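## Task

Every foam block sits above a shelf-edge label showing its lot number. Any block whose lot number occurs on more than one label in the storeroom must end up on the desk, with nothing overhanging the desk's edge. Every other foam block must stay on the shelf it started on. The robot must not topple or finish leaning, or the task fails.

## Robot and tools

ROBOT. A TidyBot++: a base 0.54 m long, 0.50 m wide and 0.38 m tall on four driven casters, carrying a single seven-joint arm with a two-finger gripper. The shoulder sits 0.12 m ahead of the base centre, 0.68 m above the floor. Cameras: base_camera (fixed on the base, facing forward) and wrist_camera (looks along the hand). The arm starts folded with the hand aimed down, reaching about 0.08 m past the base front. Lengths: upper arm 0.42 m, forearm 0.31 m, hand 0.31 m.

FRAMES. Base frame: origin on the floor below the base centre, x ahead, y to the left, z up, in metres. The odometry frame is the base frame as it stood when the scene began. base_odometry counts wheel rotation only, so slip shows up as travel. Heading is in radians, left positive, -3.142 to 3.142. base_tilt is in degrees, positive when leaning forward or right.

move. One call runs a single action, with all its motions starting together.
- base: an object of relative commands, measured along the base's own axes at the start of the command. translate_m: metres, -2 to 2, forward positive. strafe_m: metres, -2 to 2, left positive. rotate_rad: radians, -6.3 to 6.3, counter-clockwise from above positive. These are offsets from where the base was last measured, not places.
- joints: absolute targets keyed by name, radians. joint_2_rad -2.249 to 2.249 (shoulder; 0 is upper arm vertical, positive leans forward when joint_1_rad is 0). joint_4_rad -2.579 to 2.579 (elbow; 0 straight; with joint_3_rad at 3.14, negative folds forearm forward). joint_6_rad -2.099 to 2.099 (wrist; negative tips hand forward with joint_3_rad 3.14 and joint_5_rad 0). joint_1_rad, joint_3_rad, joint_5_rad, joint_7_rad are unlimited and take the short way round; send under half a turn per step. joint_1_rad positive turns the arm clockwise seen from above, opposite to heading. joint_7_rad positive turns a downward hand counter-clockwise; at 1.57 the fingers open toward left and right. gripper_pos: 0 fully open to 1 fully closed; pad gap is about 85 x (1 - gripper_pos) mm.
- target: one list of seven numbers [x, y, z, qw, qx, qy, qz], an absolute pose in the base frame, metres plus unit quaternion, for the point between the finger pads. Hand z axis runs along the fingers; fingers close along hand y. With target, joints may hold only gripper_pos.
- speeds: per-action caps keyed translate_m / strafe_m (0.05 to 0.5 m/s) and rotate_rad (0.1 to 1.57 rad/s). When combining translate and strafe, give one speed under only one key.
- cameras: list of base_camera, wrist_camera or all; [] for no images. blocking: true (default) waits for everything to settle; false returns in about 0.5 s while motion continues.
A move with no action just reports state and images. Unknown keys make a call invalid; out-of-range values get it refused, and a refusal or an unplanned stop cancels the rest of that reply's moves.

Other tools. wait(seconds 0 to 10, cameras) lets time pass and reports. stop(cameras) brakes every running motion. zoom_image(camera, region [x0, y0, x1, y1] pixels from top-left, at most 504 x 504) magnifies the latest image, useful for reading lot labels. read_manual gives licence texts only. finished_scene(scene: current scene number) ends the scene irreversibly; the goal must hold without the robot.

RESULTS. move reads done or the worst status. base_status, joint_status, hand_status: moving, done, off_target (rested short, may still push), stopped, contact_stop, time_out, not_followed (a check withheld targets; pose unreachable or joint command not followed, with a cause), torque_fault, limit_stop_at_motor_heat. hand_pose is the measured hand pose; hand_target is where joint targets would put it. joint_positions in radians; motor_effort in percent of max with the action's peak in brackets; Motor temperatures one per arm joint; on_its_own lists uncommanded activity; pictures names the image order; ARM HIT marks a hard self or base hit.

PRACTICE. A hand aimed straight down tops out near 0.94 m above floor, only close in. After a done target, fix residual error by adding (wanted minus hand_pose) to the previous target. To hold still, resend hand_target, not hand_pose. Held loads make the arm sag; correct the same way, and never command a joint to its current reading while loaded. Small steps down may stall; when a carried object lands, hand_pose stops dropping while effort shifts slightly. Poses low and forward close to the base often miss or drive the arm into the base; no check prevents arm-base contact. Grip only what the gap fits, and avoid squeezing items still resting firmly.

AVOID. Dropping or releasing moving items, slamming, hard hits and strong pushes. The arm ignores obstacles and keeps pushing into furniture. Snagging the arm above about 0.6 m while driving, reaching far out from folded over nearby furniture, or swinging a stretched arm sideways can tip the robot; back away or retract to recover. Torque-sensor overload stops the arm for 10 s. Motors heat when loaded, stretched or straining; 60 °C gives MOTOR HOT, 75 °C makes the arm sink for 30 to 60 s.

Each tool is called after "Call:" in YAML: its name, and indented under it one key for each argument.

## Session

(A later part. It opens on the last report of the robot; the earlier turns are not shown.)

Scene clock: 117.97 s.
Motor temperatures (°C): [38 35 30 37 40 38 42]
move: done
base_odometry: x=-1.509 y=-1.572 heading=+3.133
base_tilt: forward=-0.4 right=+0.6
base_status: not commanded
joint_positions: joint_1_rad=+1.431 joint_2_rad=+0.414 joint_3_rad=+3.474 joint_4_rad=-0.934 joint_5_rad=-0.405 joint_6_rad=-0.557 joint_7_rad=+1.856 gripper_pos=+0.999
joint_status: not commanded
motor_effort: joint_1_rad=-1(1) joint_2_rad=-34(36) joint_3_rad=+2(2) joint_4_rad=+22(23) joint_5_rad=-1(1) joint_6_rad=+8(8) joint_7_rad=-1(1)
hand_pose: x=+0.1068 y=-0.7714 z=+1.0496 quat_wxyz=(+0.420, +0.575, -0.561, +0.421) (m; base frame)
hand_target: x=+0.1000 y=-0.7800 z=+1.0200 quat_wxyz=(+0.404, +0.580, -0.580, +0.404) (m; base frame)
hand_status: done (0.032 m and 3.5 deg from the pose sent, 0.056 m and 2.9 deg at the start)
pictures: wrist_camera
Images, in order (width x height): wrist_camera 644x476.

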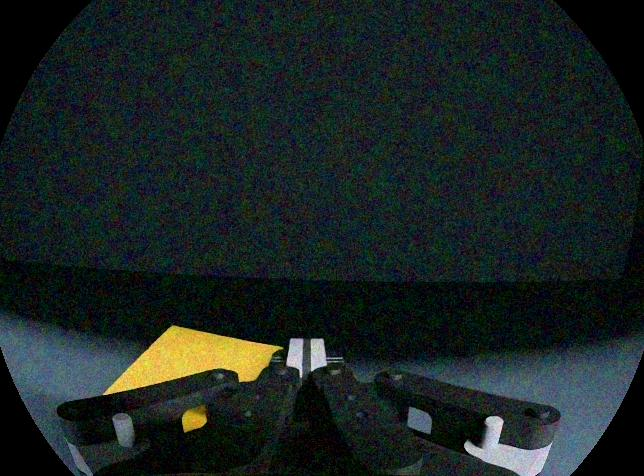

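Call:
move:
  target: [0.115, -0.60, 1.10, 0.380, 0.596, -0.596, 0.380]
  joints: {"gripper_pos": 0.0}
  cameras: ["wrist_camera"]

Scene clock: 120.10 s.
Motor temperatures (°C): [38 35 30 37 40 38 42]
move: done
base_odometry: x=-1.509 y=-1.572 heading=+3.133
base_tilt: forward=-0.4 right=+0.6
base_status: not commanded
joint_positions: joint_1_rad=+0.948 joint_2_rad=+0.069 joint_3_rad=+3.888 joint_4_rad=-1.058 joint_5_rad=-0.234 joint_6_rad=-0.818 joint_7_rad=+1.723 gripper_pos=+0.000
joint_status: all done
motor_effort: joint_1_rad=-1(2) joint_2_rad=-19(37) joint_3_rad=+1(4) joint_4_rad=+20(23) joint_5_rad=+0(1) joint_6_rad=+8(9) joint_7_rad=+0(1)
hand_pose: x=+0.1241 y=-0.6046 z=+1.1360 quat_wxyz=(+0.394, +0.585, -0.572, +0.419) (m; base frame)
hand_target: x=+0.1150 y=-0.6000 z=+1.1000 quat_wxyz=(+0.380, +0.596, -0.596, +0.380) (m; base frame)
hand_status: done (0.037 m and 5.7 deg from the pose sent, 0.179 m and 8.1 deg at the start)
pictures: wrist_camera
Images, in order (width x height): wrist_camera 644x476.

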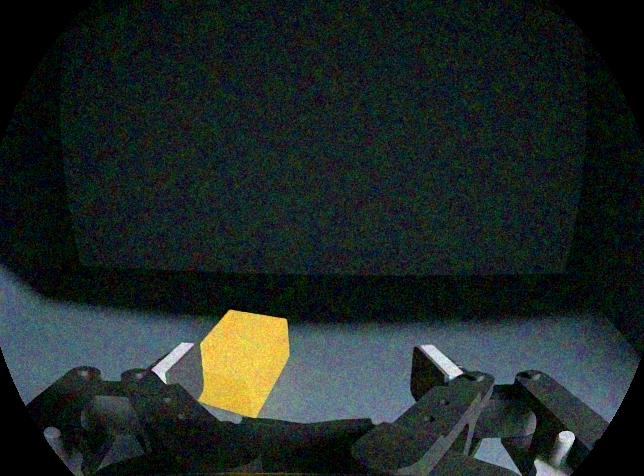

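Call:
move:
  target: [0.165, -0.61, 1.05, 0.404, 0.58, -0.58, 0.404]
  cameras: ["wrist_camera"]

Scene clock: 122.00 s.
Motor temperatures (°C): [38 35 30 37 40 38 42]
move: done
base_odometry: x=-1.509 y=-1.572 heading=+3.133
base_tilt: forward=-0.3 right=+0.6
base_status: not commanded
joint_positions: joint_1_rad=+0.728 joint_2_rad=+0.022 joint_3_rad=+3.888 joint_4_rad=-1.354 joint_5_rad=+0.137 joint_6_rad=-0.601 joint_7_rad=+1.388 gripper_pos=+0.000
joint_status: not commanded
motor_effort: joint_1_rad=+0(1) joint_2_rad=-17(19) joint_3_rad=+1(1) joint_4_rad=+22(23) joint_5_rad=+1(2) joint_6_rad=+8(9) joint_7_rad=+0(1)
hand_pose: x=+0.1638 y=-0.6077 z=+1.0452 quat_wxyz=(+0.387, +0.584, -0.592, +0.398) (m; base frame)
hand_target: x=+0.1650 y=-0.6100 z=+1.0500 quat_wxyz=(+0.404, +0.580, -0.580, +0.404) (m; base frame)
hand_status: done (0.005 m and 2.5 deg from the pose sent, 0.095 m and 2.4 deg at the start)
pictures: wrist_camera
Images, in order (width x height): wrist_camera 644x476.

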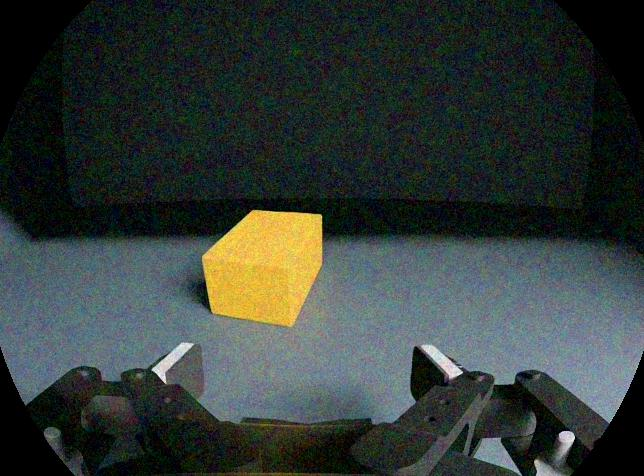

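Call:
move:
  target: [0.22, -0.62, 1.045, 0.453, 0.4997, -0.6505, 0.348]
  cameras: ["wrist_camera"]

Scene clock: 123.87 s.
Motor temperatures (°C): [38 35 30 37 40 38 42]
move: done
base_odometry: x=-1.509 y=-1.572 heading=+3.133
base_tilt: forward=-0.3 right=+0.6
base_status: not commanded
joint_positions: joint_1_rad=+0.481 joint_2_rad=+0.187 joint_3_rad=+3.951 joint_4_rad=-1.254 joint_5_rad=+0.586 joint_6_rad=-0.738 joint_7_rad=+0.764 gripper_pos=+0.000
joint_status: not commanded
motor_effort: joint_1_rad=+0(2) joint_2_rad=-20(23) joint_3_rad=+3(5) joint_4_rad=+20(23) joint_5_rad=+5(5) joint_6_rad=+6(8) joint_7_rad=+0(1)
hand_pose: x=+0.2380 y=-0.6224 z=+1.0394 quat_wxyz=(+0.429, +0.516, -0.643, +0.370) (m; base frame)
hand_target: x=+0.2200 y=-0.6200 z=+1.0450 quat_wxyz=(+0.453, +0.500, -0.651, +0.348) (m; base frame)
hand_status: done (0.019 m and 4.3 deg from the pose sent, 0.057 m and 15.1 deg at the start)
pictures: wrist_camera
Images, in order (width x height): wrist_camera 644x476.

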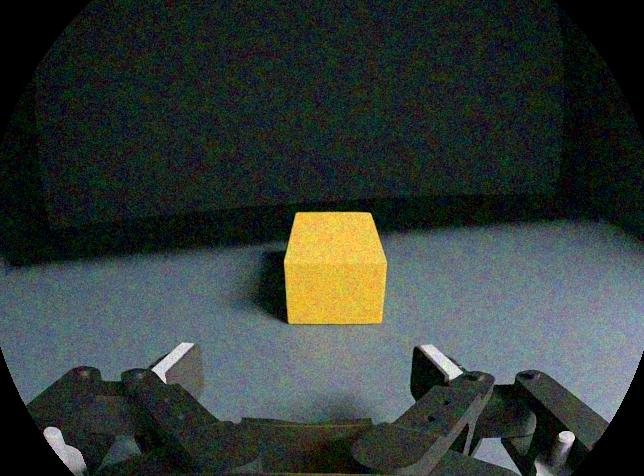

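Call:
move:
  target: [0.19, -0.68, 1.035, 0.453, 0.4997, -0.6505, 0.348]
  cameras: ["wrist_camera"]

Call:
move:
  target: [0.185, -0.73, 1.025, 0.453, 0.4997, -0.6505, 0.348]
  cameras: ["wrist_camera"]

Scene clock: 125.23 s.
Motor temperatures (°C): [38 35 30 37 40 38 42]
move: done
base_odometry: x=-1.509 y=-1.572 heading=+3.133
base_tilt: forward=-0.3 right=+0.6
base_status: not commanded
joint_positions: joint_1_rad=+0.665 joint_2_rad=+0.300 joint_3_rad=+3.985 joint_4_rad=-1.152 joint_5_rad=+0.411 joint_6_rad=-0.725 joint_7_rad=+0.911 gripper_pos=+0.000
joint_status: not commanded
motor_effort: joint_1_rad=+0(2) joint_2_rad=-24(26) joint_3_rad=+5(5) joint_4_rad=+21(22) joint_5_rad=+4(5) joint_6_rad=+7(7) joint_7_rad=+0(0)
hand_pose: x=+0.1760 y=-0.6662 z=+1.0330 quat_wxyz=(+0.458, +0.494, -0.662, +0.329) (m; base frame)
hand_target: x=+0.1900 y=-0.6800 z=+1.0350 quat_wxyz=(+0.453, +0.500, -0.651, +0.348) (m; base frame)
hand_status: done (0.020 m and 2.6 deg from the pose sent, 0.075 m and 4.3 deg at the start)
pictures: wrist_camera
Images, in order (width x height): wrist_camera 644x476.

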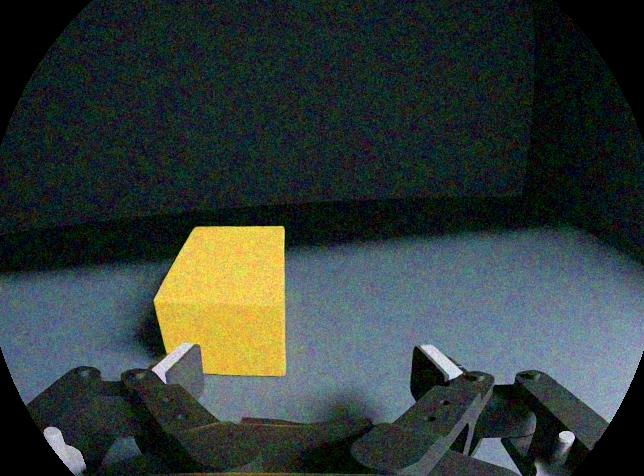

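Scene clock: 126.40 s.
Motor temperatures (°C): [38 35 30 37 40 38 42]
move: done
base_odometry: x=-1.509 y=-1.572 heading=+3.133
base_tilt: forward=-0.3 right=+0.6
base_status: not commanded
joint_positions: joint_1_rad=+0.841 joint_2_rad=+0.415 joint_3_rad=+3.931 joint_4_rad=-1.012 joint_5_rad=+0.270 joint_6_rad=-0.725 joint_7_rad=+1.001 gripper_pos=+0.000
joint_status: not commanded
motor_effort: joint_1_rad=+0(1) joint_2_rad=-30(31) joint_3_rad=+6(6) joint_4_rad=+21(22) joint_5_rad=+4(4) joint_6_rad=+7(8) joint_7_rad=+0(1)
hand_pose: x=+0.1590 y=-0.7133 z=+1.0285 quat_wxyz=(+0.465, +0.486, -0.665, +0.323) (m; base frame)
hand_target: x=+0.1850 y=-0.7300 z=+1.0250 quat_wxyz=(+0.453, +0.500, -0.651, +0.348) (m; base frame)
hand_status: done (0.031 m and 3.9 deg from the pose sent, 0.065 m and 2.6 deg at the start)
pictures: wrist_camera
Images, in order (width x height): wrist_camera 644x476.

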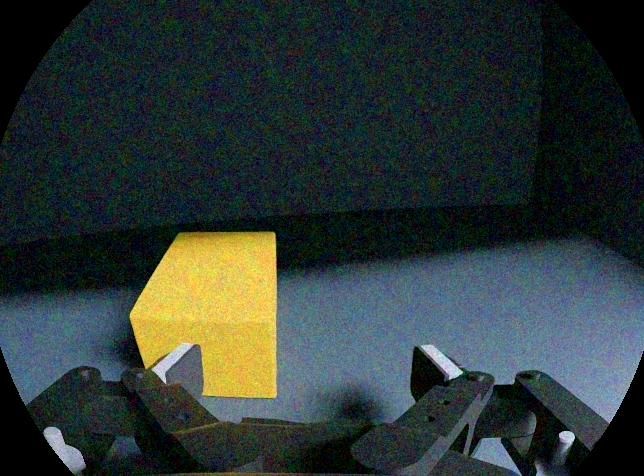

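Call:
move:
  target: [0.225, -0.64, 1.045, 0.453, 0.4997, -0.6505, 0.348]
  cameras: []

Call:
move:
  target: [0.225, -0.68, 1.035, 0.453, 0.4997, -0.6505, 0.348]
  cameras: ["wrist_camera"]

Scene clock: 128.13 s.
Motor temperatures (°C): [38 35 30 37 40 38 42]
move: done
base_odometry: x=-1.509 y=-1.572 heading=+3.133
base_tilt: forward=-0.3 right=+0.6
base_status: not commanded
joint_positions: joint_1_rad=+0.528 joint_2_rad=+0.267 joint_3_rad=+3.990 joint_4_rad=-1.143 joint_5_rad=+0.465 joint_6_rad=-0.725 joint_7_rad=+0.840 gripper_pos=+0.000
joint_status: not commanded
motor_effort: joint_1_rad=+0(2) joint_2_rad=-23(31) joint_3_rad=+4(6) joint_4_rad=+22(22) joint_5_rad=+4(5) joint_6_rad=+6(8) joint_7_rad=+0(1)
hand_pose: x=+0.2457 y=-0.6474 z=+1.0601 quat_wxyz=(+0.440, +0.506, -0.637, +0.380) (m; base frame)
hand_target: x=+0.2250 y=-0.6400 z=+1.0450 quat_wxyz=(+0.453, +0.500, -0.651, +0.348) (m; base frame)
hand_status: done (0.027 m and 4.3 deg from the pose sent, 0.100 m and 3.9 deg at the start)
pictures: none
No camera images: "cameras" was empty.

Scene clock: 129.17 s.
Motor temperatures (°C): [38 35 30 37 40 38 42]
move: done
base_odometry: x=-1.509 y=-1.572 heading=+3.133
base_tilt: forward=-0.3 right=+0.6
base_status: not commanded
joint_positions: joint_1_rad=+0.624 joint_2_rad=+0.341 joint_3_rad=+3.990 joint_4_rad=-1.100 joint_5_rad=+0.426 joint_6_rad=-0.725 joint_7_rad=+0.861 gripper_pos=+0.000
joint_status: not commanded
motor_effort: joint_1_rad=-1(2) joint_2_rad=-26(28) joint_3_rad=+5(6) joint_4_rad=+20(22) joint_5_rad=+4(5) joint_6_rad=+6(7) joint_7_rad=+0(1)
hand_pose: x=+0.2176 y=-0.6741 z=+1.0454 quat_wxyz=(+0.462, +0.493, -0.648, +0.350) (m; base frame)
hand_target: x=+0.2250 y=-0.6800 z=+1.0350 quat_wxyz=(+0.453, +0.500, -0.651, +0.348) (m; base frame)
hand_status: done (0.014 m and 1.4 deg from the pose sent, 0.046 m and 4.3 deg at the start)
pictures: wrist_camera
Images, in order (width x height): wrist_camera 644x476.

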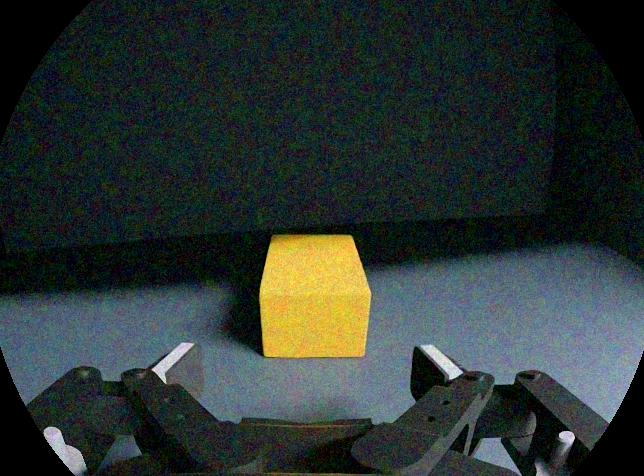

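Call:
move:
  target: [0.213, -0.72, 1.03, 0.453, 0.4997, -0.6505, 0.348]
  cameras: ["wrist_camera"]

Call:
move:
  target: [0.205, -0.765, 1.015, 0.453, 0.4997, -0.6505, 0.348]
  cameras: ["wrist_camera"]

Scene clock: 135.40 s.
Motor temperatures (°C): [38 35 30 37 40 38 42]
move: done
base_odometry: x=-1.509 y=-1.572 heading=+3.133
base_tilt: forward=-0.3 right=+0.6
base_status: not commanded
joint_positions: joint_1_rad=+0.779 joint_2_rad=+0.416 joint_3_rad=+3.945 joint_4_rad=-0.992 joint_5_rad=+0.322 joint_6_rad=-0.725 joint_7_rad=+0.939 gripper_pos=+0.000
joint_status: not commanded
motor_effort: joint_1_rad=+0(2) joint_2_rad=-30(32) joint_3_rad=+6(6) joint_4_rad=+21(21) joint_5_rad=+4(5) joint_6_rad=+7(7) joint_7_rad=+0(1)
hand_pose: x=+0.1900 y=-0.7098 z=+1.0470 quat_wxyz=(+0.473, +0.482, -0.653, +0.342) (m; base frame)
hand_target: x=+0.2130 y=-0.7200 z=+1.0300 quat_wxyz=(+0.453, +0.500, -0.651, +0.348) (m; base frame)
hand_status: done (0.030 m and 3.1 deg from the pose sent, 0.049 m and 1.4 deg at the start)
pictures: wrist_camera
Images, in order (width x height): wrist_camera 644x476.

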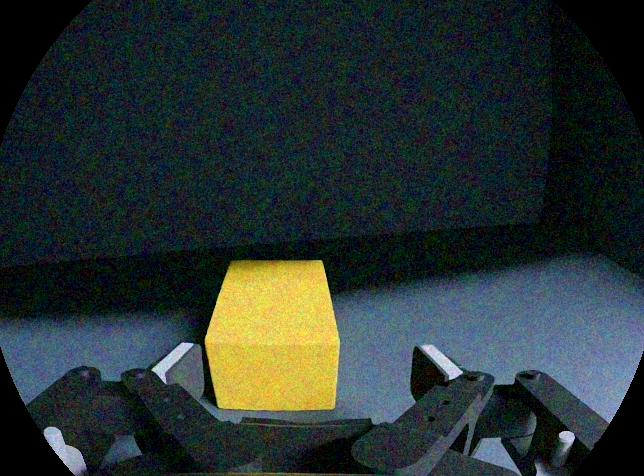

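Scene clock: 136.73 s.
Motor temperatures (°C): [38 35 30 37 40 38 42]
move: done
base_odometry: x=-1.509 y=-1.572 heading=+3.133
base_tilt: forward=-0.3 right=+0.6
base_status: not commanded
joint_positions: joint_1_rad=+0.921 joint_2_rad=+0.518 joint_3_rad=+3.872 joint_4_rad=-0.866 joint_5_rad=+0.239 joint_6_rad=-0.725 joint_7_rad=+0.988 gripper_pos=+0.000
joint_status: not commanded
motor_effort: joint_1_rad=+0(1) joint_2_rad=-34(36) joint_3_rad=+6(7) joint_4_rad=+20(22) joint_5_rad=+4(4) joint_6_rad=+7(7) joint_7_rad=+0(1)
hand_pose: x=+0.1855 y=-0.7549 z=+1.0323 quat_wxyz=(+0.474, +0.484, -0.652, +0.340) (m; base frame)
hand_target: x=+0.2050 y=-0.7650 z=+1.0150 quat_wxyz=(+0.453, +0.500, -0.651, +0.348) (m; base frame)
hand_status: done (0.028 m and 3.2 deg from the pose sent, 0.066 m and 3.1 deg at the start)
pictures: wrist_camera
Images, in order (width x height): wrist_camera 644x476.

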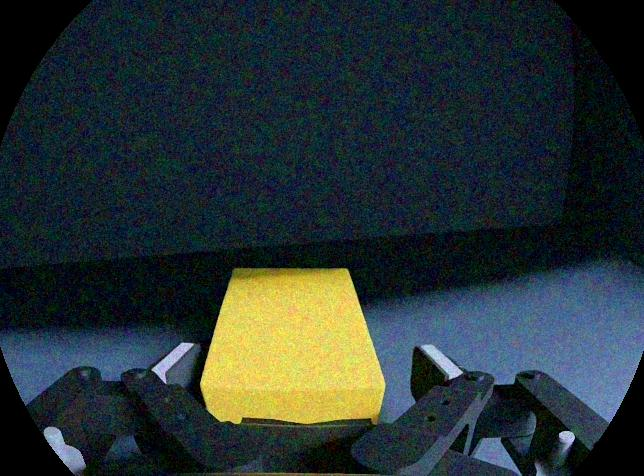

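Call:
move:
  target: [0.204, -0.79, 1.01, 0.453, 0.4997, -0.6505, 0.348]
  cameras: []

Call:
move:
  joints: {"gripper_pos": 0.6}
  cameras: ["wrist_camera"]

Scene clock: 137.93 s.
Motor temperatures (°C): [38 35 30 37 40 38 42]
move: done
base_odometry: x=-1.509 y=-1.572 heading=+3.133
base_tilt: forward=-0.3 right=+0.6
base_status: not commanded
joint_positions: joint_1_rad=+0.998 joint_2_rad=+0.576 joint_3_rad=+3.820 joint_4_rad=-0.756 joint_5_rad=+0.213 joint_6_rad=-0.725 joint_7_rad=+1.003 gripper_pos=+0.000
joint_status: not commanded
motor_effort: joint_1_rad=+0(1) joint_2_rad=-37(38) joint_3_rad=+6(6) joint_4_rad=+20(21) joint_5_rad=+4(4) joint_6_rad=+6(8) joint_7_rad=-1(1)
hand_pose: x=+0.1908 y=-0.7815 z=+1.0412 quat_wxyz=(+0.480, +0.482, -0.641, +0.355) (m; base frame)
hand_target: x=+0.2040 y=-0.7900 z=+1.0100 quat_wxyz=(+0.453, +0.500, -0.651, +0.348) (m; base frame)
hand_status: done (0.035 m and 3.9 deg from the pose sent, 0.046 m and 3.2 deg at the start)
pictures: none
No camera images: "cameras" was empty.

Scene clock: 138.80 s.
Motor temperatures (°C): [38 35 30 37 40 38 42]
move: off_target
base_odometry: x=-1.509 y=-1.572 heading=+3.133
base_tilt: forward=-0.3 right=+0.6
base_status: not commanded
joint_positions: joint_1_rad=+0.998 joint_2_rad=+0.576 joint_3_rad=+3.819 joint_4_rad=-0.755 joint_5_rad=+0.213 joint_6_rad=-0.725 joint_7_rad=+1.004 gripper_pos=+0.390
joint_status: gripper_pos off_target (ended at +0.390, target +0.600)
motor_effort: joint_1_rad=-1(1) joint_2_rad=-37(38) joint_3_rad=+6(6) joint_4_rad=+21(21) joint_5_rad=+4(4) joint_6_rad=+7(8) joint_7_rad=+0(1)
hand_pose: x=+0.1913 y=-0.7816 z=+1.0418 quat_wxyz=(+0.480, +0.482, -0.641, +0.356) (m; base frame)
hand_target: x=+0.2040 y=-0.7900 z=+1.0100 quat_wxyz=(+0.453, +0.500, -0.651, +0.348) (m; base frame)
hand_status: not commanded
pictures: wrist_camera
Images, in order (width x height): wrist_camera 644x476.

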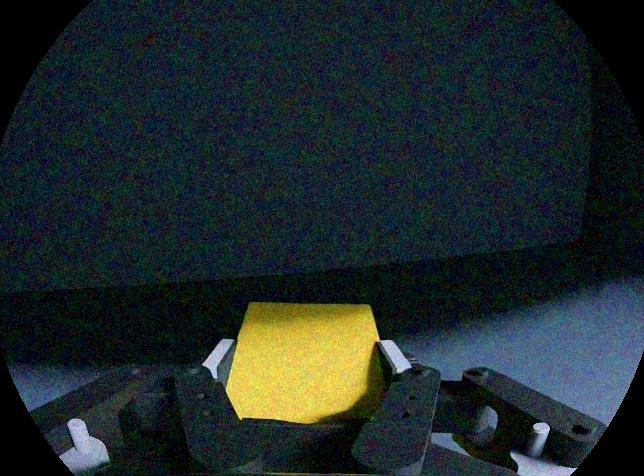

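Call:
move:
  target: [0.20, -0.76, 1.06, 0.453, 0.4997, -0.6505, 0.348]
  cameras: []

Call:
move:
  target: [0.21, -0.55, 1.09, 0.453, 0.4997, -0.6505, 0.348]
  cameras: ["wrist_camera"]

Call:
move:
  target: [0.14, -0.34, 1.12, 0.404, 0.58, -0.58, 0.404]
  cameras: ["wrist_camera"]

Scene clock: 140.43 s.
Motor temperatures (°C): [38 36 30 37 40 37 42]
move: done
base_odometry: x=-1.509 y=-1.572 heading=+3.133
base_tilt: forward=-0.3 right=+0.6
base_status: not commanded
joint_positions: joint_1_rad=+1.013 joint_2_rad=+0.543 joint_3_rad=+3.779 joint_4_rad=-0.662 joint_5_rad=+0.213 joint_6_rad=-0.833 joint_7_rad=+1.047 gripper_pos=+0.390
joint_status: not commanded
motor_effort: joint_1_rad=+0(1) joint_2_rad=-37(40) joint_3_rad=+5(6) joint_4_rad=+19(22) joint_5_rad=+4(4) joint_6_rad=+7(8) joint_7_rad=+0(1)
hand_pose: x=+0.1949 y=-0.7597 z=+1.0808 quat_wxyz=(+0.477, +0.484, -0.640, +0.359) (m; base frame)
hand_target: x=+0.2000 y=-0.7600 z=+1.0600 quat_wxyz=(+0.453, +0.500, -0.651, +0.348) (m; base frame)
hand_status: done (0.021 m and 3.8 deg from the pose sent, 0.030 m and 4.0 deg at the start)
pictures: none
No camera images: "cameras" was empty.

Scene clock: 142.63 s.
Motor temperatures (°C): [38 36 30 37 40 37 42]
move: done
base_odometry: x=-1.509 y=-1.572 heading=+3.133
base_tilt: forward=-0.4 right=+0.6
base_status: not commanded
joint_positions: joint_1_rad=+0.503 joint_2_rad=+0.030 joint_3_rad=+3.724 joint_4_rad=-1.207 joint_5_rad=+0.813 joint_6_rad=-0.970 joint_7_rad=+0.700 gripper_pos=+0.390
joint_status: not commanded
motor_effort: joint_1_rad=+0(2) joint_2_rad=-16(39) joint_3_rad=+1(5) joint_4_rad=+20(21) joint_5_rad=+6(6) joint_6_rad=+5(8) joint_7_rad=+0(1)
hand_pose: x=+0.2141 y=-0.5584 z=+1.1014 quat_wxyz=(+0.441, +0.501, -0.646, +0.370) (m; base frame)
hand_target: x=+0.2100 y=-0.5500 z=+1.0900 quat_wxyz=(+0.453, +0.500, -0.651, +0.348) (m; base frame)
hand_status: done (0.015 m and 3.0 deg from the pose sent, 0.210 m and 3.8 deg at the start)
pictures: wrist_camera
Images, in order (width x height): wrist_camera 644x476.

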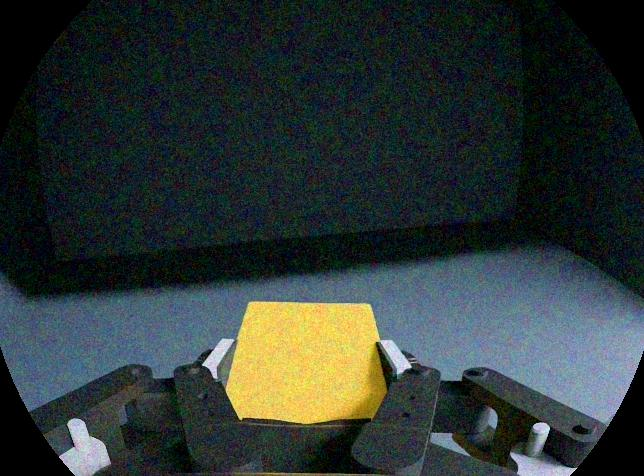

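Scene clock: 144.43 s.
Motor temperatures (°C): [38 36 30 37 40 37 42]
move: done
base_odometry: x=-1.509 y=-1.572 heading=+3.133
base_tilt: forward=-0.4 right=+0.6
base_status: not commanded
joint_positions: joint_1_rad=+0.916 joint_2_rad=-0.508 joint_3_rad=+3.197 joint_4_rad=-1.446 joint_5_rad=+0.714 joint_6_rad=-1.063 joint_7_rad=+0.995 gripper_pos=+0.390
joint_status: not commanded
motor_effort: joint_1_rad=+0(1) joint_2_rad=+0(18) joint_3_rad=-1(3) joint_4_rad=+18(21) joint_5_rad=+5(7) joint_6_rad=+7(8) joint_7_rad=+0(1)
hand_pose: x=+0.1303 y=-0.3492 z=+1.1542 quat_wxyz=(+0.429, +0.550, -0.573, +0.430) (m; base frame)
hand_target: x=+0.1400 y=-0.3400 z=+1.1200 quat_wxyz=(+0.404, +0.580, -0.580, +0.404) (m; base frame)
hand_status: done (0.037 m and 5.5 deg from the pose sent, 0.231 m and 13.1 deg at the start)
pictures: wrist_camera
Images, in order (width x height): wrist_camera 644x476.

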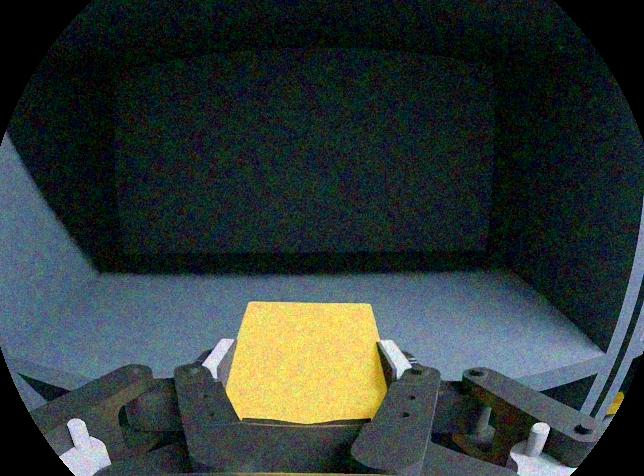

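Call:
move:
  base: {"strafe_m": 0.2}
  cameras: []

Call:
move:
  base: {"translate_m": -2.0, "rotate_rad": 0.008}
  cameras: []

Call:
move:
  base: {"translate_m": -0.77}
  cameras: ["wrist_camera"]

Call:
move:
  base: {"strafe_m": -1.6}

Scene clock: 146.30 s.
Motor temperatures (°C): [38 36 30 37 40 37 42]
move: done
base_odometry: x=-1.511 y=-1.772 heading=+3.134
base_tilt: forward=-0.4 right=+0.6
base_status: done
joint_positions: joint_1_rad=+0.919 joint_2_rad=-0.515 joint_3_rad=+3.192 joint_4_rad=-1.449 joint_5_rad=+0.711 joint_6_rad=-1.066 joint_7_rad=+0.997 gripper_pos=+0.390
joint_status: not commanded
motor_effort: joint_1_rad=+0(1) joint_2_rad=+1(5) joint_3_rad=-1(3) joint_4_rad=+18(19) joint_5_rad=+5(5) joint_6_rad=+7(8) joint_7_rad=+0(1)
hand_pose: x=+0.1300 y=-0.3457 z=+1.1541 quat_wxyz=(+0.429, +0.550, -0.572, +0.431) (m; base frame)
hand_target: x=+0.1400 y=-0.3400 z=+1.1200 quat_wxyz=(+0.404, +0.580, -0.580, +0.404) (m; base frame)
hand_status: not commanded
pictures: none
No camera images: "cameras" was empty.

Scene clock: 151.70 s.
Motor temperatures (°C): [38 36 30 37 40 37 42]
move: done
base_odometry: x=+0.489 y=-1.787 heading=-3.141
base_tilt: forward=-0.4 right=+0.6
base_status: done
joint_positions: joint_1_rad=+0.919 joint_2_rad=-0.515 joint_3_rad=+3.190 joint_4_rad=-1.449 joint_5_rad=+0.709 joint_6_rad=-1.067 joint_7_rad=+0.998 gripper_pos=+0.390
joint_status: not commanded
motor_effort: joint_1_rad=+0(2) joint_2_rad=+0(4) joint_3_rad=-1(3) joint_4_rad=+18(19) joint_5_rad=+5(5) joint_6_rad=+7(8) joint_7_rad=+0(1)
hand_pose: x=+0.1316 y=-0.3453 z=+1.1532 quat_wxyz=(+0.428, +0.551, -0.572, +0.431) (m; base frame)
hand_target: x=+0.1400 y=-0.3400 z=+1.1200 quat_wxyz=(+0.404, +0.580, -0.580, +0.404) (m; base frame)
hand_status: not commanded
pictures: none
No camera images: "cameras" was empty.

Scene clock: 154.63 s.
Motor temperatures (°C): [38 35 30 37 40 37 42]
move: done
base_odometry: x=+1.259 y=-1.787 heading=+3.142
base_tilt: forward=-0.4 right=+0.6
base_status: done
joint_positions: joint_1_rad=+0.919 joint_2_rad=-0.515 joint_3_rad=+3.188 joint_4_rad=-1.450 joint_5_rad=+0.708 joint_6_rad=-1.068 joint_7_rad=+0.998 gripper_pos=+0.390
joint_status: not commanded
motor_effort: joint_1_rad=+0(1) joint_2_rad=+0(2) joint_3_rad=-1(3) joint_4_rad=+19(19) joint_5_rad=+5(5) joint_6_rad=+7(8) joint_7_rad=+0(1)
hand_pose: x=+0.1326 y=-0.3452 z=+1.1528 quat_wxyz=(+0.427, +0.552, -0.572, +0.431) (m; base frame)
hand_target: x=+0.1400 y=-0.3400 z=+1.1200 quat_wxyz=(+0.404, +0.580, -0.580, +0.404) (m; base frame)
hand_status: not commanded
pictures: wrist_camera
Images, in order (width x height): wrist_camera 644x476.

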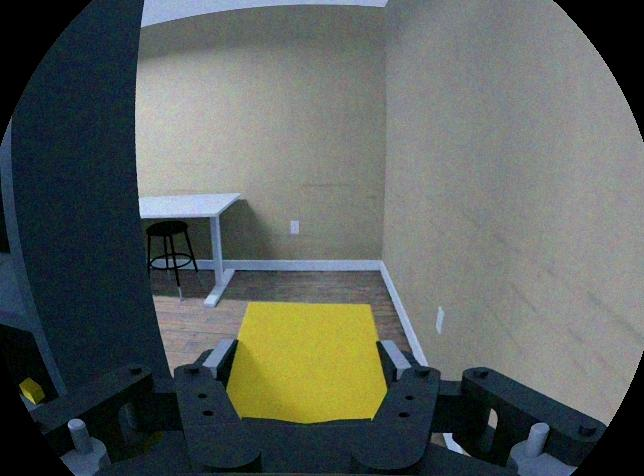

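Scene clock: 159.23 s.
Motor temperatures (°C): [38 35 30 37 40 37 42]
move: done
base_odometry: x=+1.260 y=-0.187 heading=+3.141
base_tilt: forward=-0.4 right=+0.6
base_status: done
joint_positions: joint_1_rad=+0.920 joint_2_rad=-0.514 joint_3_rad=+3.188 joint_4_rad=-1.450 joint_5_rad=+0.707 joint_6_rad=-1.069 joint_7_rad=+0.998 gripper_pos=+0.390
joint_status: not commanded
motor_effort: joint_1_rad=+0(1) joint_2_rad=+1(4) joint_3_rad=-1(2) joint_4_rad=+18(20) joint_5_rad=+5(5) joint_6_rad=+7(8) joint_7_rad=+0(1)
hand_pose: x=+0.1325 y=-0.3454 z=+1.1522 quat_wxyz=(+0.427, +0.552, -0.572, +0.430) (m; base frame)
hand_target: x=+0.1400 y=-0.3400 z=+1.1200 quat_wxyz=(+0.404, +0.580, -0.580, +0.404) (m; base frame)
hand_status: not commanded
pictures: base_camera, wrist_camera
Images, in order (width x height): base_camera 644x364, wrist_camera 644x476.

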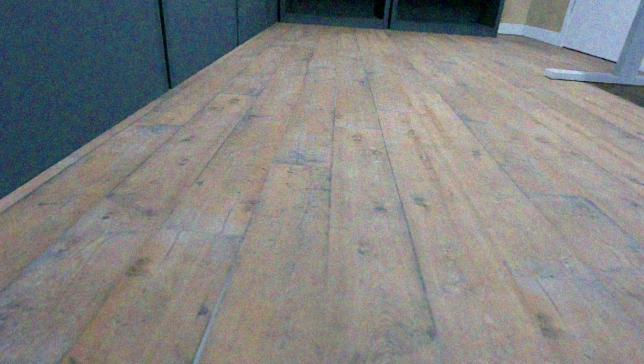

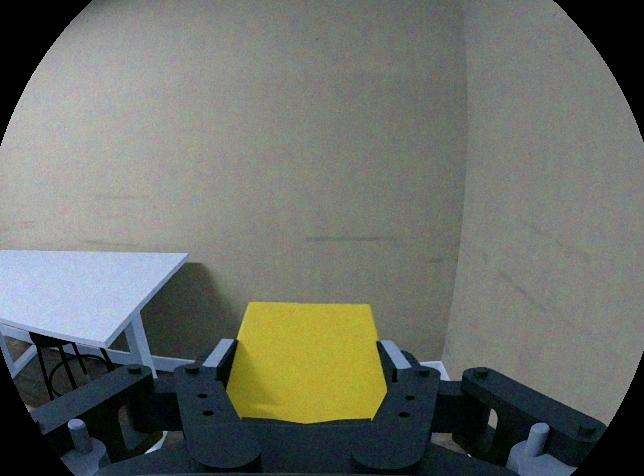

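Call:
move:
  base: {"translate_m": 0.95, "strafe_m": -0.55}
  cameras: ["wrist_camera"]

Call:
move:
  target: [0.14, -0.55, 1.02, 0.3265, 0.627, -0.627, 0.3265]
  cameras: ["wrist_camera"]

Scene clock: 162.80 s.
Motor temperatures (°C): [38 35 30 37 40 37 42]
move: done
base_odometry: x=+0.310 y=+0.364 heading=+3.140
base_tilt: forward=-0.3 right=+0.6
base_status: done
joint_positions: joint_1_rad=+0.920 joint_2_rad=-0.512 joint_3_rad=+3.188 joint_4_rad=-1.451 joint_5_rad=+0.707 joint_6_rad=-1.070 joint_7_rad=+0.998 gripper_pos=+0.390
joint_status: not commanded
motor_effort: joint_1_rad=-1(1) joint_2_rad=+0(4) joint_3_rad=-1(3) joint_4_rad=+18(20) joint_5_rad=+5(5) joint_6_rad=+8(8) joint_7_rad=+0(1)
hand_pose: x=+0.1330 y=-0.3460 z=+1.1511 quat_wxyz=(+0.427, +0.553, -0.572, +0.429) (m; base frame)
hand_target: x=+0.1400 y=-0.3400 z=+1.1200 quat_wxyz=(+0.404, +0.580, -0.580, +0.404) (m; base frame)
hand_status: not commanded
pictures: wrist_camera
Images, in order (width x height): wrist_camera 644x476.

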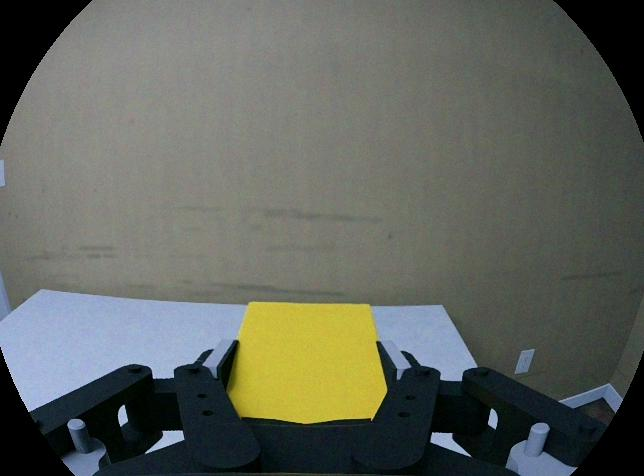

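Scene clock: 165.10 s.
Motor temperatures (°C): [38 35 30 37 40 37 42]
move: done
base_odometry: x=+0.310 y=+0.364 heading=+3.140
base_tilt: forward=-0.3 right=+0.6
base_status: not commanded
joint_positions: joint_1_rad=+0.706 joint_2_rad=-0.060 joint_3_rad=+3.905 joint_4_rad=-1.306 joint_5_rad=+0.200 joint_6_rad=-0.981 joint_7_rad=+1.413 gripper_pos=+0.390
joint_status: not commanded
motor_effort: joint_1_rad=-1(1) joint_2_rad=-12(14) joint_3_rad=-1(3) joint_4_rad=+21(22) joint_5_rad=+2(5) joint_6_rad=+7(8) joint_7_rad=+0(1)
hand_pose: x=+0.1136 y=-0.5347 z=+1.0060 quat_wxyz=(+0.326, +0.621, -0.649, +0.293) (m; base frame)
hand_target: x=+0.1400 y=-0.5500 z=+1.0200 quat_wxyz=(+0.327, +0.627, -0.627, +0.327) (m; base frame)
hand_status: done (0.034 m and 4.6 deg from the pose sent, 0.243 m and 19.5 deg at the start)
pictures: wrist_camera
Images, in order (width x height): wrist_camera 644x476.

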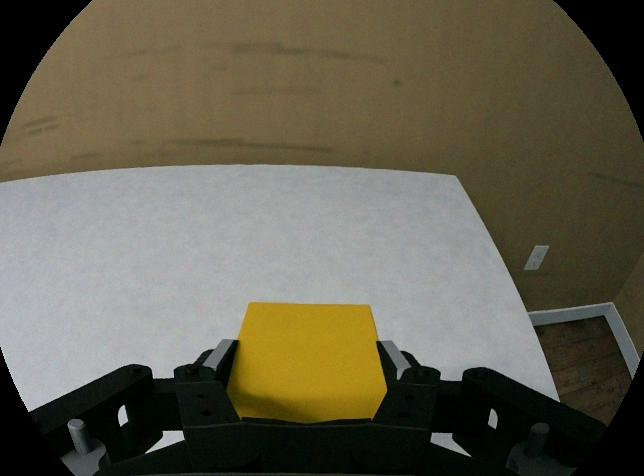

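Call:
move:
  target: [0.15, -0.73, 0.86, 0.404, 0.58, -0.58, 0.404]
  cameras: ["wrist_camera"]

Call:
move:
  target: [0.15, -0.73, 0.81, 0.404, 0.58, -0.58, 0.404]
  cameras: ["wrist_camera"]

Scene clock: 167.77 s.
Motor temperatures (°C): [38 35 30 37 40 37 42]
move: done
base_odometry: x=+0.310 y=+0.364 heading=+3.140
base_tilt: forward=-0.3 right=+0.6
base_status: not commanded
joint_positions: joint_1_rad=+1.349 joint_2_rad=+0.327 joint_3_rad=+3.351 joint_4_rad=-1.552 joint_5_rad=+0.033 joint_6_rad=-0.061 joint_7_rad=+1.495 gripper_pos=+0.390
joint_status: not commanded
motor_effort: joint_1_rad=-1(1) joint_2_rad=-32(34) joint_3_rad=+2(3) joint_4_rad=+22(24) joint_5_rad=+1(2) joint_6_rad=+8(9) joint_7_rad=+0(1)
hand_pose: x=+0.1498 y=-0.7257 z=+0.8763 quat_wxyz=(+0.409, +0.589, -0.574, +0.395) (m; base frame)
hand_target: x=+0.1500 y=-0.7300 z=+0.8600 quat_wxyz=(+0.404, +0.580, -0.580, +0.404) (m; base frame)
hand_status: done (0.017 m and 1.6 deg from the pose sent, 0.247 m and 18.0 deg at the start)
pictures: wrist_camera
Images, in order (width x height): wrist_camera 644x476.

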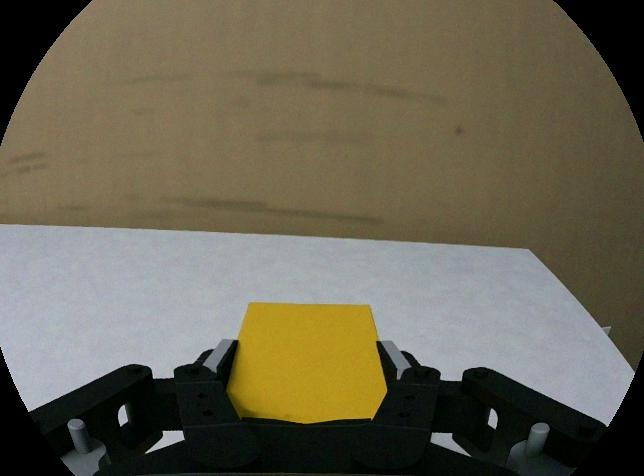

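Scene clock: 169.03 s.
Motor temperatures (°C): [38 35 30 37 40 37 42]
move: done
base_odometry: x=+0.310 y=+0.364 heading=+3.140
base_tilt: forward=-0.3 right=+0.6
base_status: not commanded
joint_positions: joint_1_rad=+1.348 joint_2_rad=+0.382 joint_3_rad=+3.362 joint_4_rad=-1.656 joint_5_rad=+0.053 joint_6_rad=+0.091 joint_7_rad=+1.422 gripper_pos=+0.390
joint_status: not commanded
motor_effort: joint_1_rad=+0(1) joint_2_rad=-33(36) joint_3_rad=+2(2) joint_4_rad=+21(22) joint_5_rad=+1(1) joint_6_rad=+8(9) joint_7_rad=+0(1)
hand_pose: x=+0.1464 y=-0.7278 z=+0.8201 quat_wxyz=(+0.400, +0.577, -0.589, +0.400) (m; base frame)
hand_target: x=+0.1500 y=-0.7300 z=+0.8100 quat_wxyz=(+0.404, +0.580, -0.580, +0.404) (m; base frame)
hand_status: done (0.011 m and 1.2 deg from the pose sent, 0.066 m and 1.6 deg at the start)
pictures: wrist_camera
Images, in order (width x height): wrist_camera 644x476.

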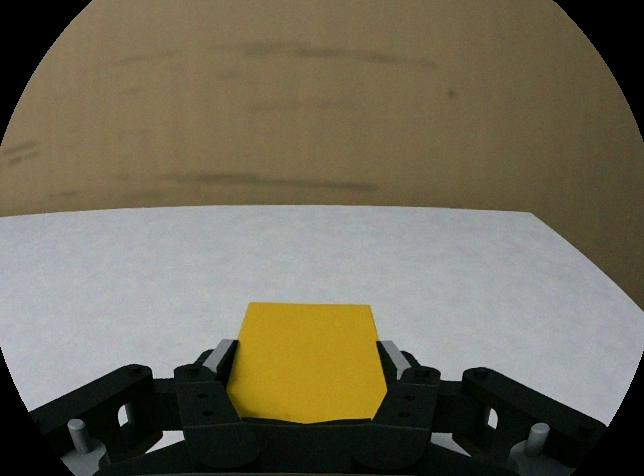

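Call:
move:
  target: [0.15, -0.73, 0.785, 0.404, 0.58, -0.58, 0.404]
  cameras: []

Call:
move:
  target: [0.15, -0.73, 0.77, 0.404, 0.58, -0.58, 0.404]
  cameras: []

Call:
move:
  target: [0.15, -0.73, 0.757, 0.404, 0.58, -0.58, 0.404]
  cameras: ["wrist_camera"]

Scene clock: 171.20 s.
Motor temperatures (°C): [38 36 30 37 40 37 42]
move: done
base_odometry: x=+0.310 y=+0.364 heading=+3.140
base_tilt: forward=-0.3 right=+0.6
base_status: not commanded
joint_positions: joint_1_rad=+1.332 joint_2_rad=+0.409 joint_3_rad=+3.394 joint_4_rad=-1.698 joint_5_rad=+0.057 joint_6_rad=+0.170 joint_7_rad=+1.390 gripper_pos=+0.390
joint_status: not commanded
motor_effort: joint_1_rad=-1(1) joint_2_rad=-33(35) joint_3_rad=+2(2) joint_4_rad=+20(21) joint_5_rad=+1(1) joint_6_rad=+9(9) joint_7_rad=+0(1)
hand_pose: x=+0.1405 y=-0.7295 z=+0.8018 quat_wxyz=(+0.404, +0.568, -0.592, +0.404) (m; base frame)
hand_target: x=+0.1500 y=-0.7300 z=+0.7850 quat_wxyz=(+0.404, +0.580, -0.580, +0.404) (m; base frame)
hand_status: done (0.019 m and 2.0 deg from the pose sent, 0.035 m and 1.2 deg at the start)
pictures: none
No camera images: "cameras" was empty.

Scene clock: 171.93 s.
Motor temperatures (°C): [38 36 30 37 40 37 42]
move: done
base_odometry: x=+0.310 y=+0.364 heading=+3.140
base_tilt: forward=-0.3 right=+0.6
base_status: not commanded
joint_positions: joint_1_rad=+1.321 joint_2_rad=+0.429 joint_3_rad=+3.413 joint_4_rad=-1.721 joint_5_rad=+0.058 joint_6_rad=+0.217 joint_7_rad=+1.374 gripper_pos=+0.390
joint_status: not commanded
motor_effort: joint_1_rad=-1(1) joint_2_rad=-33(34) joint_3_rad=+2(3) joint_4_rad=+20(21) joint_5_rad=+1(1) joint_6_rad=+8(9) joint_7_rad=+0(1)
hand_pose: x=+0.1386 y=-0.7305 z=+0.7896 quat_wxyz=(+0.406, +0.564, -0.593, +0.406) (m; base frame)
hand_target: x=+0.1500 y=-0.7300 z=+0.7700 quat_wxyz=(+0.404, +0.580, -0.580, +0.404) (m; base frame)
hand_status: done (0.023 m and 2.4 deg from the pose sent, 0.033 m and 2.0 deg at the start)
pictures: none
No camera images: "cameras" was empty.

Scene clock: 172.63 s.
Motor temperatures (°C): [38 36 30 37 40 37 42]
move: done
base_odometry: x=+0.310 y=+0.364 heading=+3.140
base_tilt: forward=-0.3 right=+0.6
base_status: not commanded
joint_positions: joint_1_rad=+1.312 joint_2_rad=+0.449 joint_3_rad=+3.426 joint_4_rad=-1.740 joint_5_rad=+0.058 joint_6_rad=+0.255 joint_7_rad=+1.365 gripper_pos=+0.390
joint_status: not commanded
motor_effort: joint_1_rad=+0(1) joint_2_rad=-34(35) joint_3_rad=+2(3) joint_4_rad=+19(20) joint_5_rad=+0(1) joint_6_rad=+8(9) joint_7_rad=+0(1)
hand_pose: x=+0.1376 y=-0.7312 z=+0.7770 quat_wxyz=(+0.407, +0.563, -0.594, +0.406) (m; base frame)
hand_target: x=+0.1500 y=-0.7300 z=+0.7570 quat_wxyz=(+0.404, +0.580, -0.580, +0.404) (m; base frame)
hand_status: done (0.024 m and 2.5 deg from the pose sent, 0.035 m and 2.4 deg at the start)
pictures: wrist_camera
Images, in order (width x height): wrist_camera 644x476.

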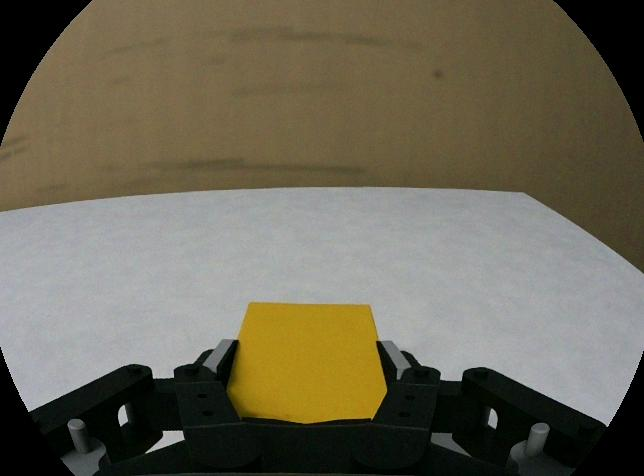

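Call:
move:
  target: [0.15, -0.73, 0.745, 0.404, 0.58, -0.58, 0.404]
  cameras: []

Call:
move:
  target: [0.15, -0.73, 0.733, 0.404, 0.58, -0.58, 0.404]
  cameras: ["wrist_camera"]

Scene clock: 173.43 s.
Motor temperatures (°C): [38 36 30 37 40 37 42]
move: done
base_odometry: x=+0.310 y=+0.364 heading=+3.140
base_tilt: forward=-0.3 right=+0.6
base_status: not commanded
joint_positions: joint_1_rad=+1.306 joint_2_rad=+0.461 joint_3_rad=+3.436 joint_4_rad=-1.755 joint_5_rad=+0.058 joint_6_rad=+0.293 joint_7_rad=+1.359 gripper_pos=+0.390
joint_status: not commanded
motor_effort: joint_1_rad=-1(1) joint_2_rad=-31(34) joint_3_rad=+2(3) joint_4_rad=+19(19) joint_5_rad=+0(1) joint_6_rad=+8(9) joint_7_rad=+0(1)
hand_pose: x=+0.1371 y=-0.7321 z=+0.7714 quat_wxyz=(+0.410, +0.561, -0.591, +0.409) (m; base frame)
hand_target: x=+0.1500 y=-0.7300 z=+0.7450 quat_wxyz=(+0.404, +0.580, -0.580, +0.404) (m; base frame)
hand_status: done (0.029 m and 2.7 deg from the pose sent, 0.034 m and 2.5 deg at the start)
pictures: none
No camera images: "cameras" was empty.

Scene clock: 174.03 s.
Motor temperatures (°C): [38 36 30 37 40 37 42]
move: off_target
base_odometry: x=+0.310 y=+0.364 heading=+3.140
base_tilt: forward=-0.3 right=+0.6
base_status: not commanded
joint_positions: joint_1_rad=+1.298 joint_2_rad=+0.470 joint_3_rad=+3.449 joint_4_rad=-1.767 joint_5_rad=+0.058 joint_6_rad=+0.331 joint_7_rad=+1.350 gripper_pos=+0.390
joint_status: not commanded
motor_effort: joint_1_rad=+0(1) joint_2_rad=-31(32) joint_3_rad=+2(3) joint_4_rad=+18(19) joint_5_rad=+0(1) joint_6_rad=+7(8) joint_7_rad=+0(1)
hand_pose: x=+0.1370 y=-0.7332 z=+0.7705 quat_wxyz=(+0.415, +0.557, -0.588, +0.415) (m; base frame)
hand_target: x=+0.1500 y=-0.7300 z=+0.7330 quat_wxyz=(+0.404, +0.580, -0.580, +0.404) (m; base frame)
hand_status: off_target (0.040 m and 3.4 deg from the pose sent, 0.041 m and 2.7 deg at the start)
pictures: wrist_camera
Images, in order (width x height): wrist_camera 644x476.

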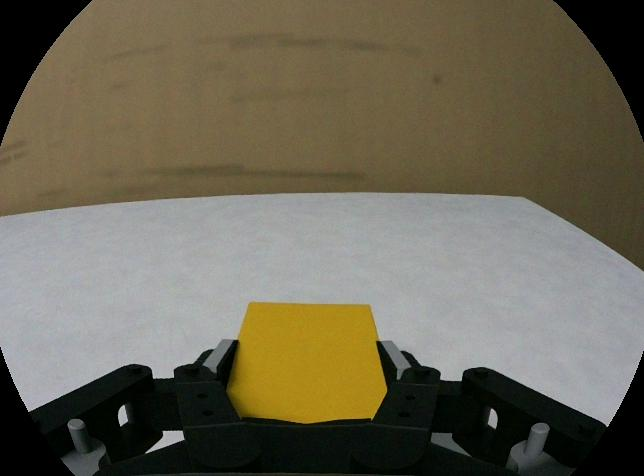

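Call:
move:
  joints: {"gripper_pos": 0.0}
  cameras: []

Call:
move:
  target: [0.15, -0.58, 0.86, 0.404, 0.58, -0.58, 0.404]
  cameras: ["wrist_camera"]

Call:
move:
  target: [0.13, -0.34, 1.09, 0.3265, 0.627, -0.627, 0.3265]
  cameras: ["wrist_camera"]

Scene clock: 175.20 s.
Motor temperatures (°C): [38 36 30 37 40 37 42]
move: done
base_odometry: x=+0.310 y=+0.364 heading=+3.140
base_tilt: forward=-0.4 right=+0.6
base_status: not commanded
joint_positions: joint_1_rad=+1.298 joint_2_rad=+0.487 joint_3_rad=+3.449 joint_4_rad=-1.771 joint_5_rad=+0.058 joint_6_rad=+0.331 joint_7_rad=+1.350 gripper_pos=+0.000
joint_status: all done
motor_effort: joint_1_rad=-1(1) joint_2_rad=-34(35) joint_3_rad=+3(3) joint_4_rad=+18(20) joint_5_rad=+0(0) joint_6_rad=+8(9) joint_7_rad=+0(1)
hand_pose: x=+0.1371 y=-0.7333 z=+0.7564 quat_wxyz=(+0.411, +0.561, -0.591, +0.407) (m; base frame)
hand_target: x=+0.1500 y=-0.7300 z=+0.7330 quat_wxyz=(+0.404, +0.580, -0.580, +0.404) (m; base frame)
hand_status: not commanded
pictures: none
No camera images: "cameras" was empty.

Scene clock: 177.37 s.
Motor temperatures (°C): [38 36 30 37 40 37 42]
move: done
base_odometry: x=+0.310 y=+0.364 heading=+3.140
base_tilt: forward=-0.3 right=+0.6
base_status: not commanded
joint_positions: joint_1_rad=+0.777 joint_2_rad=-0.002 joint_3_rad=+3.843 joint_4_rad=-1.988 joint_5_rad=-0.739 joint_6_rad=+0.178 joint_7_rad=+2.302 gripper_pos=+0.000
joint_status: not commanded
motor_effort: joint_1_rad=+0(1) joint_2_rad=-16(36) joint_3_rad=+0(4) joint_4_rad=+21(21) joint_5_rad=+2(2) joint_6_rad=+6(9) joint_7_rad=+0(1)
hand_pose: x=+0.1400 y=-0.5919 z=+0.8891 quat_wxyz=(+0.439, +0.566, -0.565, +0.410) (m; base frame)
hand_target: x=+0.1500 y=-0.5800 z=+0.8600 quat_wxyz=(+0.404, +0.580, -0.580, +0.404) (m; base frame)
hand_status: done (0.033 m and 4.7 deg from the pose sent, 0.185 m and 2.7 deg at the start)
pictures: wrist_camera
Images, in order (width x height): wrist_camera 644x476.

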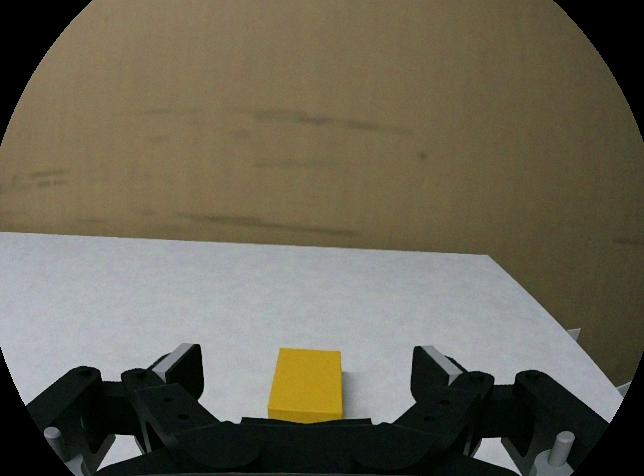

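Scene clock: 180.13 s.
Motor temperatures (°C): [38 36 30 37 40 37 42]
move: done
base_odometry: x=+0.310 y=+0.364 heading=+3.140
base_tilt: forward=-0.3 right=+0.6
base_status: not commanded
joint_positions: joint_1_rad=-0.164 joint_2_rad=-0.517 joint_3_rad=+3.445 joint_4_rad=-1.307 joint_5_rad=-1.873 joint_6_rad=+1.805 joint_7_rad=+3.860 gripper_pos=+0.000
joint_status: not commanded
motor_effort: joint_1_rad=+0(2) joint_2_rad=+8(17) joint_3_rad=-4(4) joint_4_rad=+13(23) joint_5_rad=+6(8) joint_6_rad=-5(7) joint_7_rad=+0(1)
hand_pose: x=+0.1227 y=-0.3566 z=+1.1075 quat_wxyz=(+0.361, +0.587, -0.638, +0.344) (m; base frame)
hand_target: x=+0.1300 y=-0.3400 z=+1.0900 quat_wxyz=(+0.327, +0.627, -0.627, +0.327) (m; base frame)
hand_status: done (0.025 m and 6.5 deg from the pose sent, 0.322 m and 18.9 deg at the start)
pictures: wrist_camera
Images, in order (width x height): wrist_camera 644x476.

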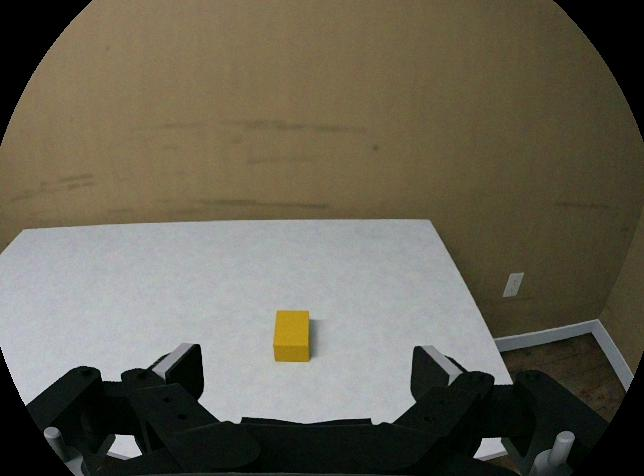

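Call:
move:
  base: {"translate_m": 1.97, "strafe_m": 0.2}
  joints: {"joint_1_rad": 0.0, "joint_2_rad": -0.5, "joint_3_rad": 3.14, "joint_4_rad": -1.6, "joint_5_rad": 0.0, "joint_6_rad": -0.9, "joint_7_rad": 1.57}
  cameras: ["wrist_camera"]

Scene clock: 186.27 s.
Motor temperatures (°C): [38 36 30 37 40 37 42]
move: done
base_odometry: x=-1.660 y=+0.167 heading=+3.140
base_tilt: forward=-0.3 right=+0.6
base_status: done
joint_positions: joint_1_rad=-0.018 joint_2_rad=-0.504 joint_3_rad=+3.153 joint_4_rad=-1.582 joint_5_rad=-0.069 joint_6_rad=-0.853 joint_7_rad=+1.612 gripper_pos=+0.000
joint_status: all done
motor_effort: joint_1_rad=-1(2) joint_2_rad=-2(11) joint_3_rad=+1(6) joint_4_rad=+20(23) joint_5_rad=+0(7) joint_6_rad=+7(11) joint_7_rad=-1(1)
hand_pose: x=+0.4838 y=+0.0184 z=+1.0901 quat_wxyz=(-0.027, +0.822, +0.015, +0.569) (m; base frame)
hand_target: x=+0.4805 y=+0.0021 z=+1.0641 quat_wxyz=(+0.000, +0.841, +0.000, +0.540) (m; base frame)
hand_status: not commanded
pictures: wrist_camera
Images, in order (width x height): wrist_camera 644x476.

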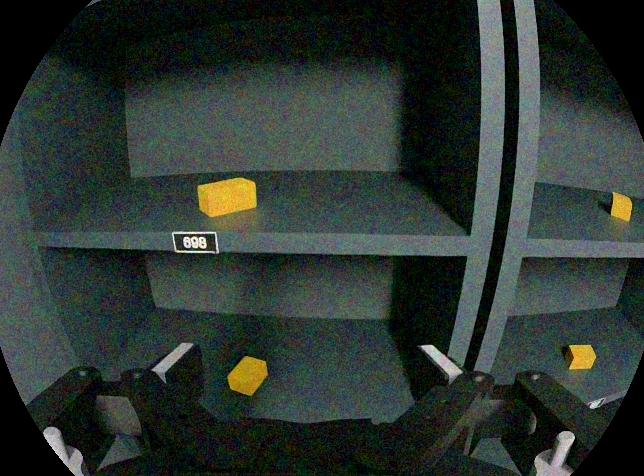

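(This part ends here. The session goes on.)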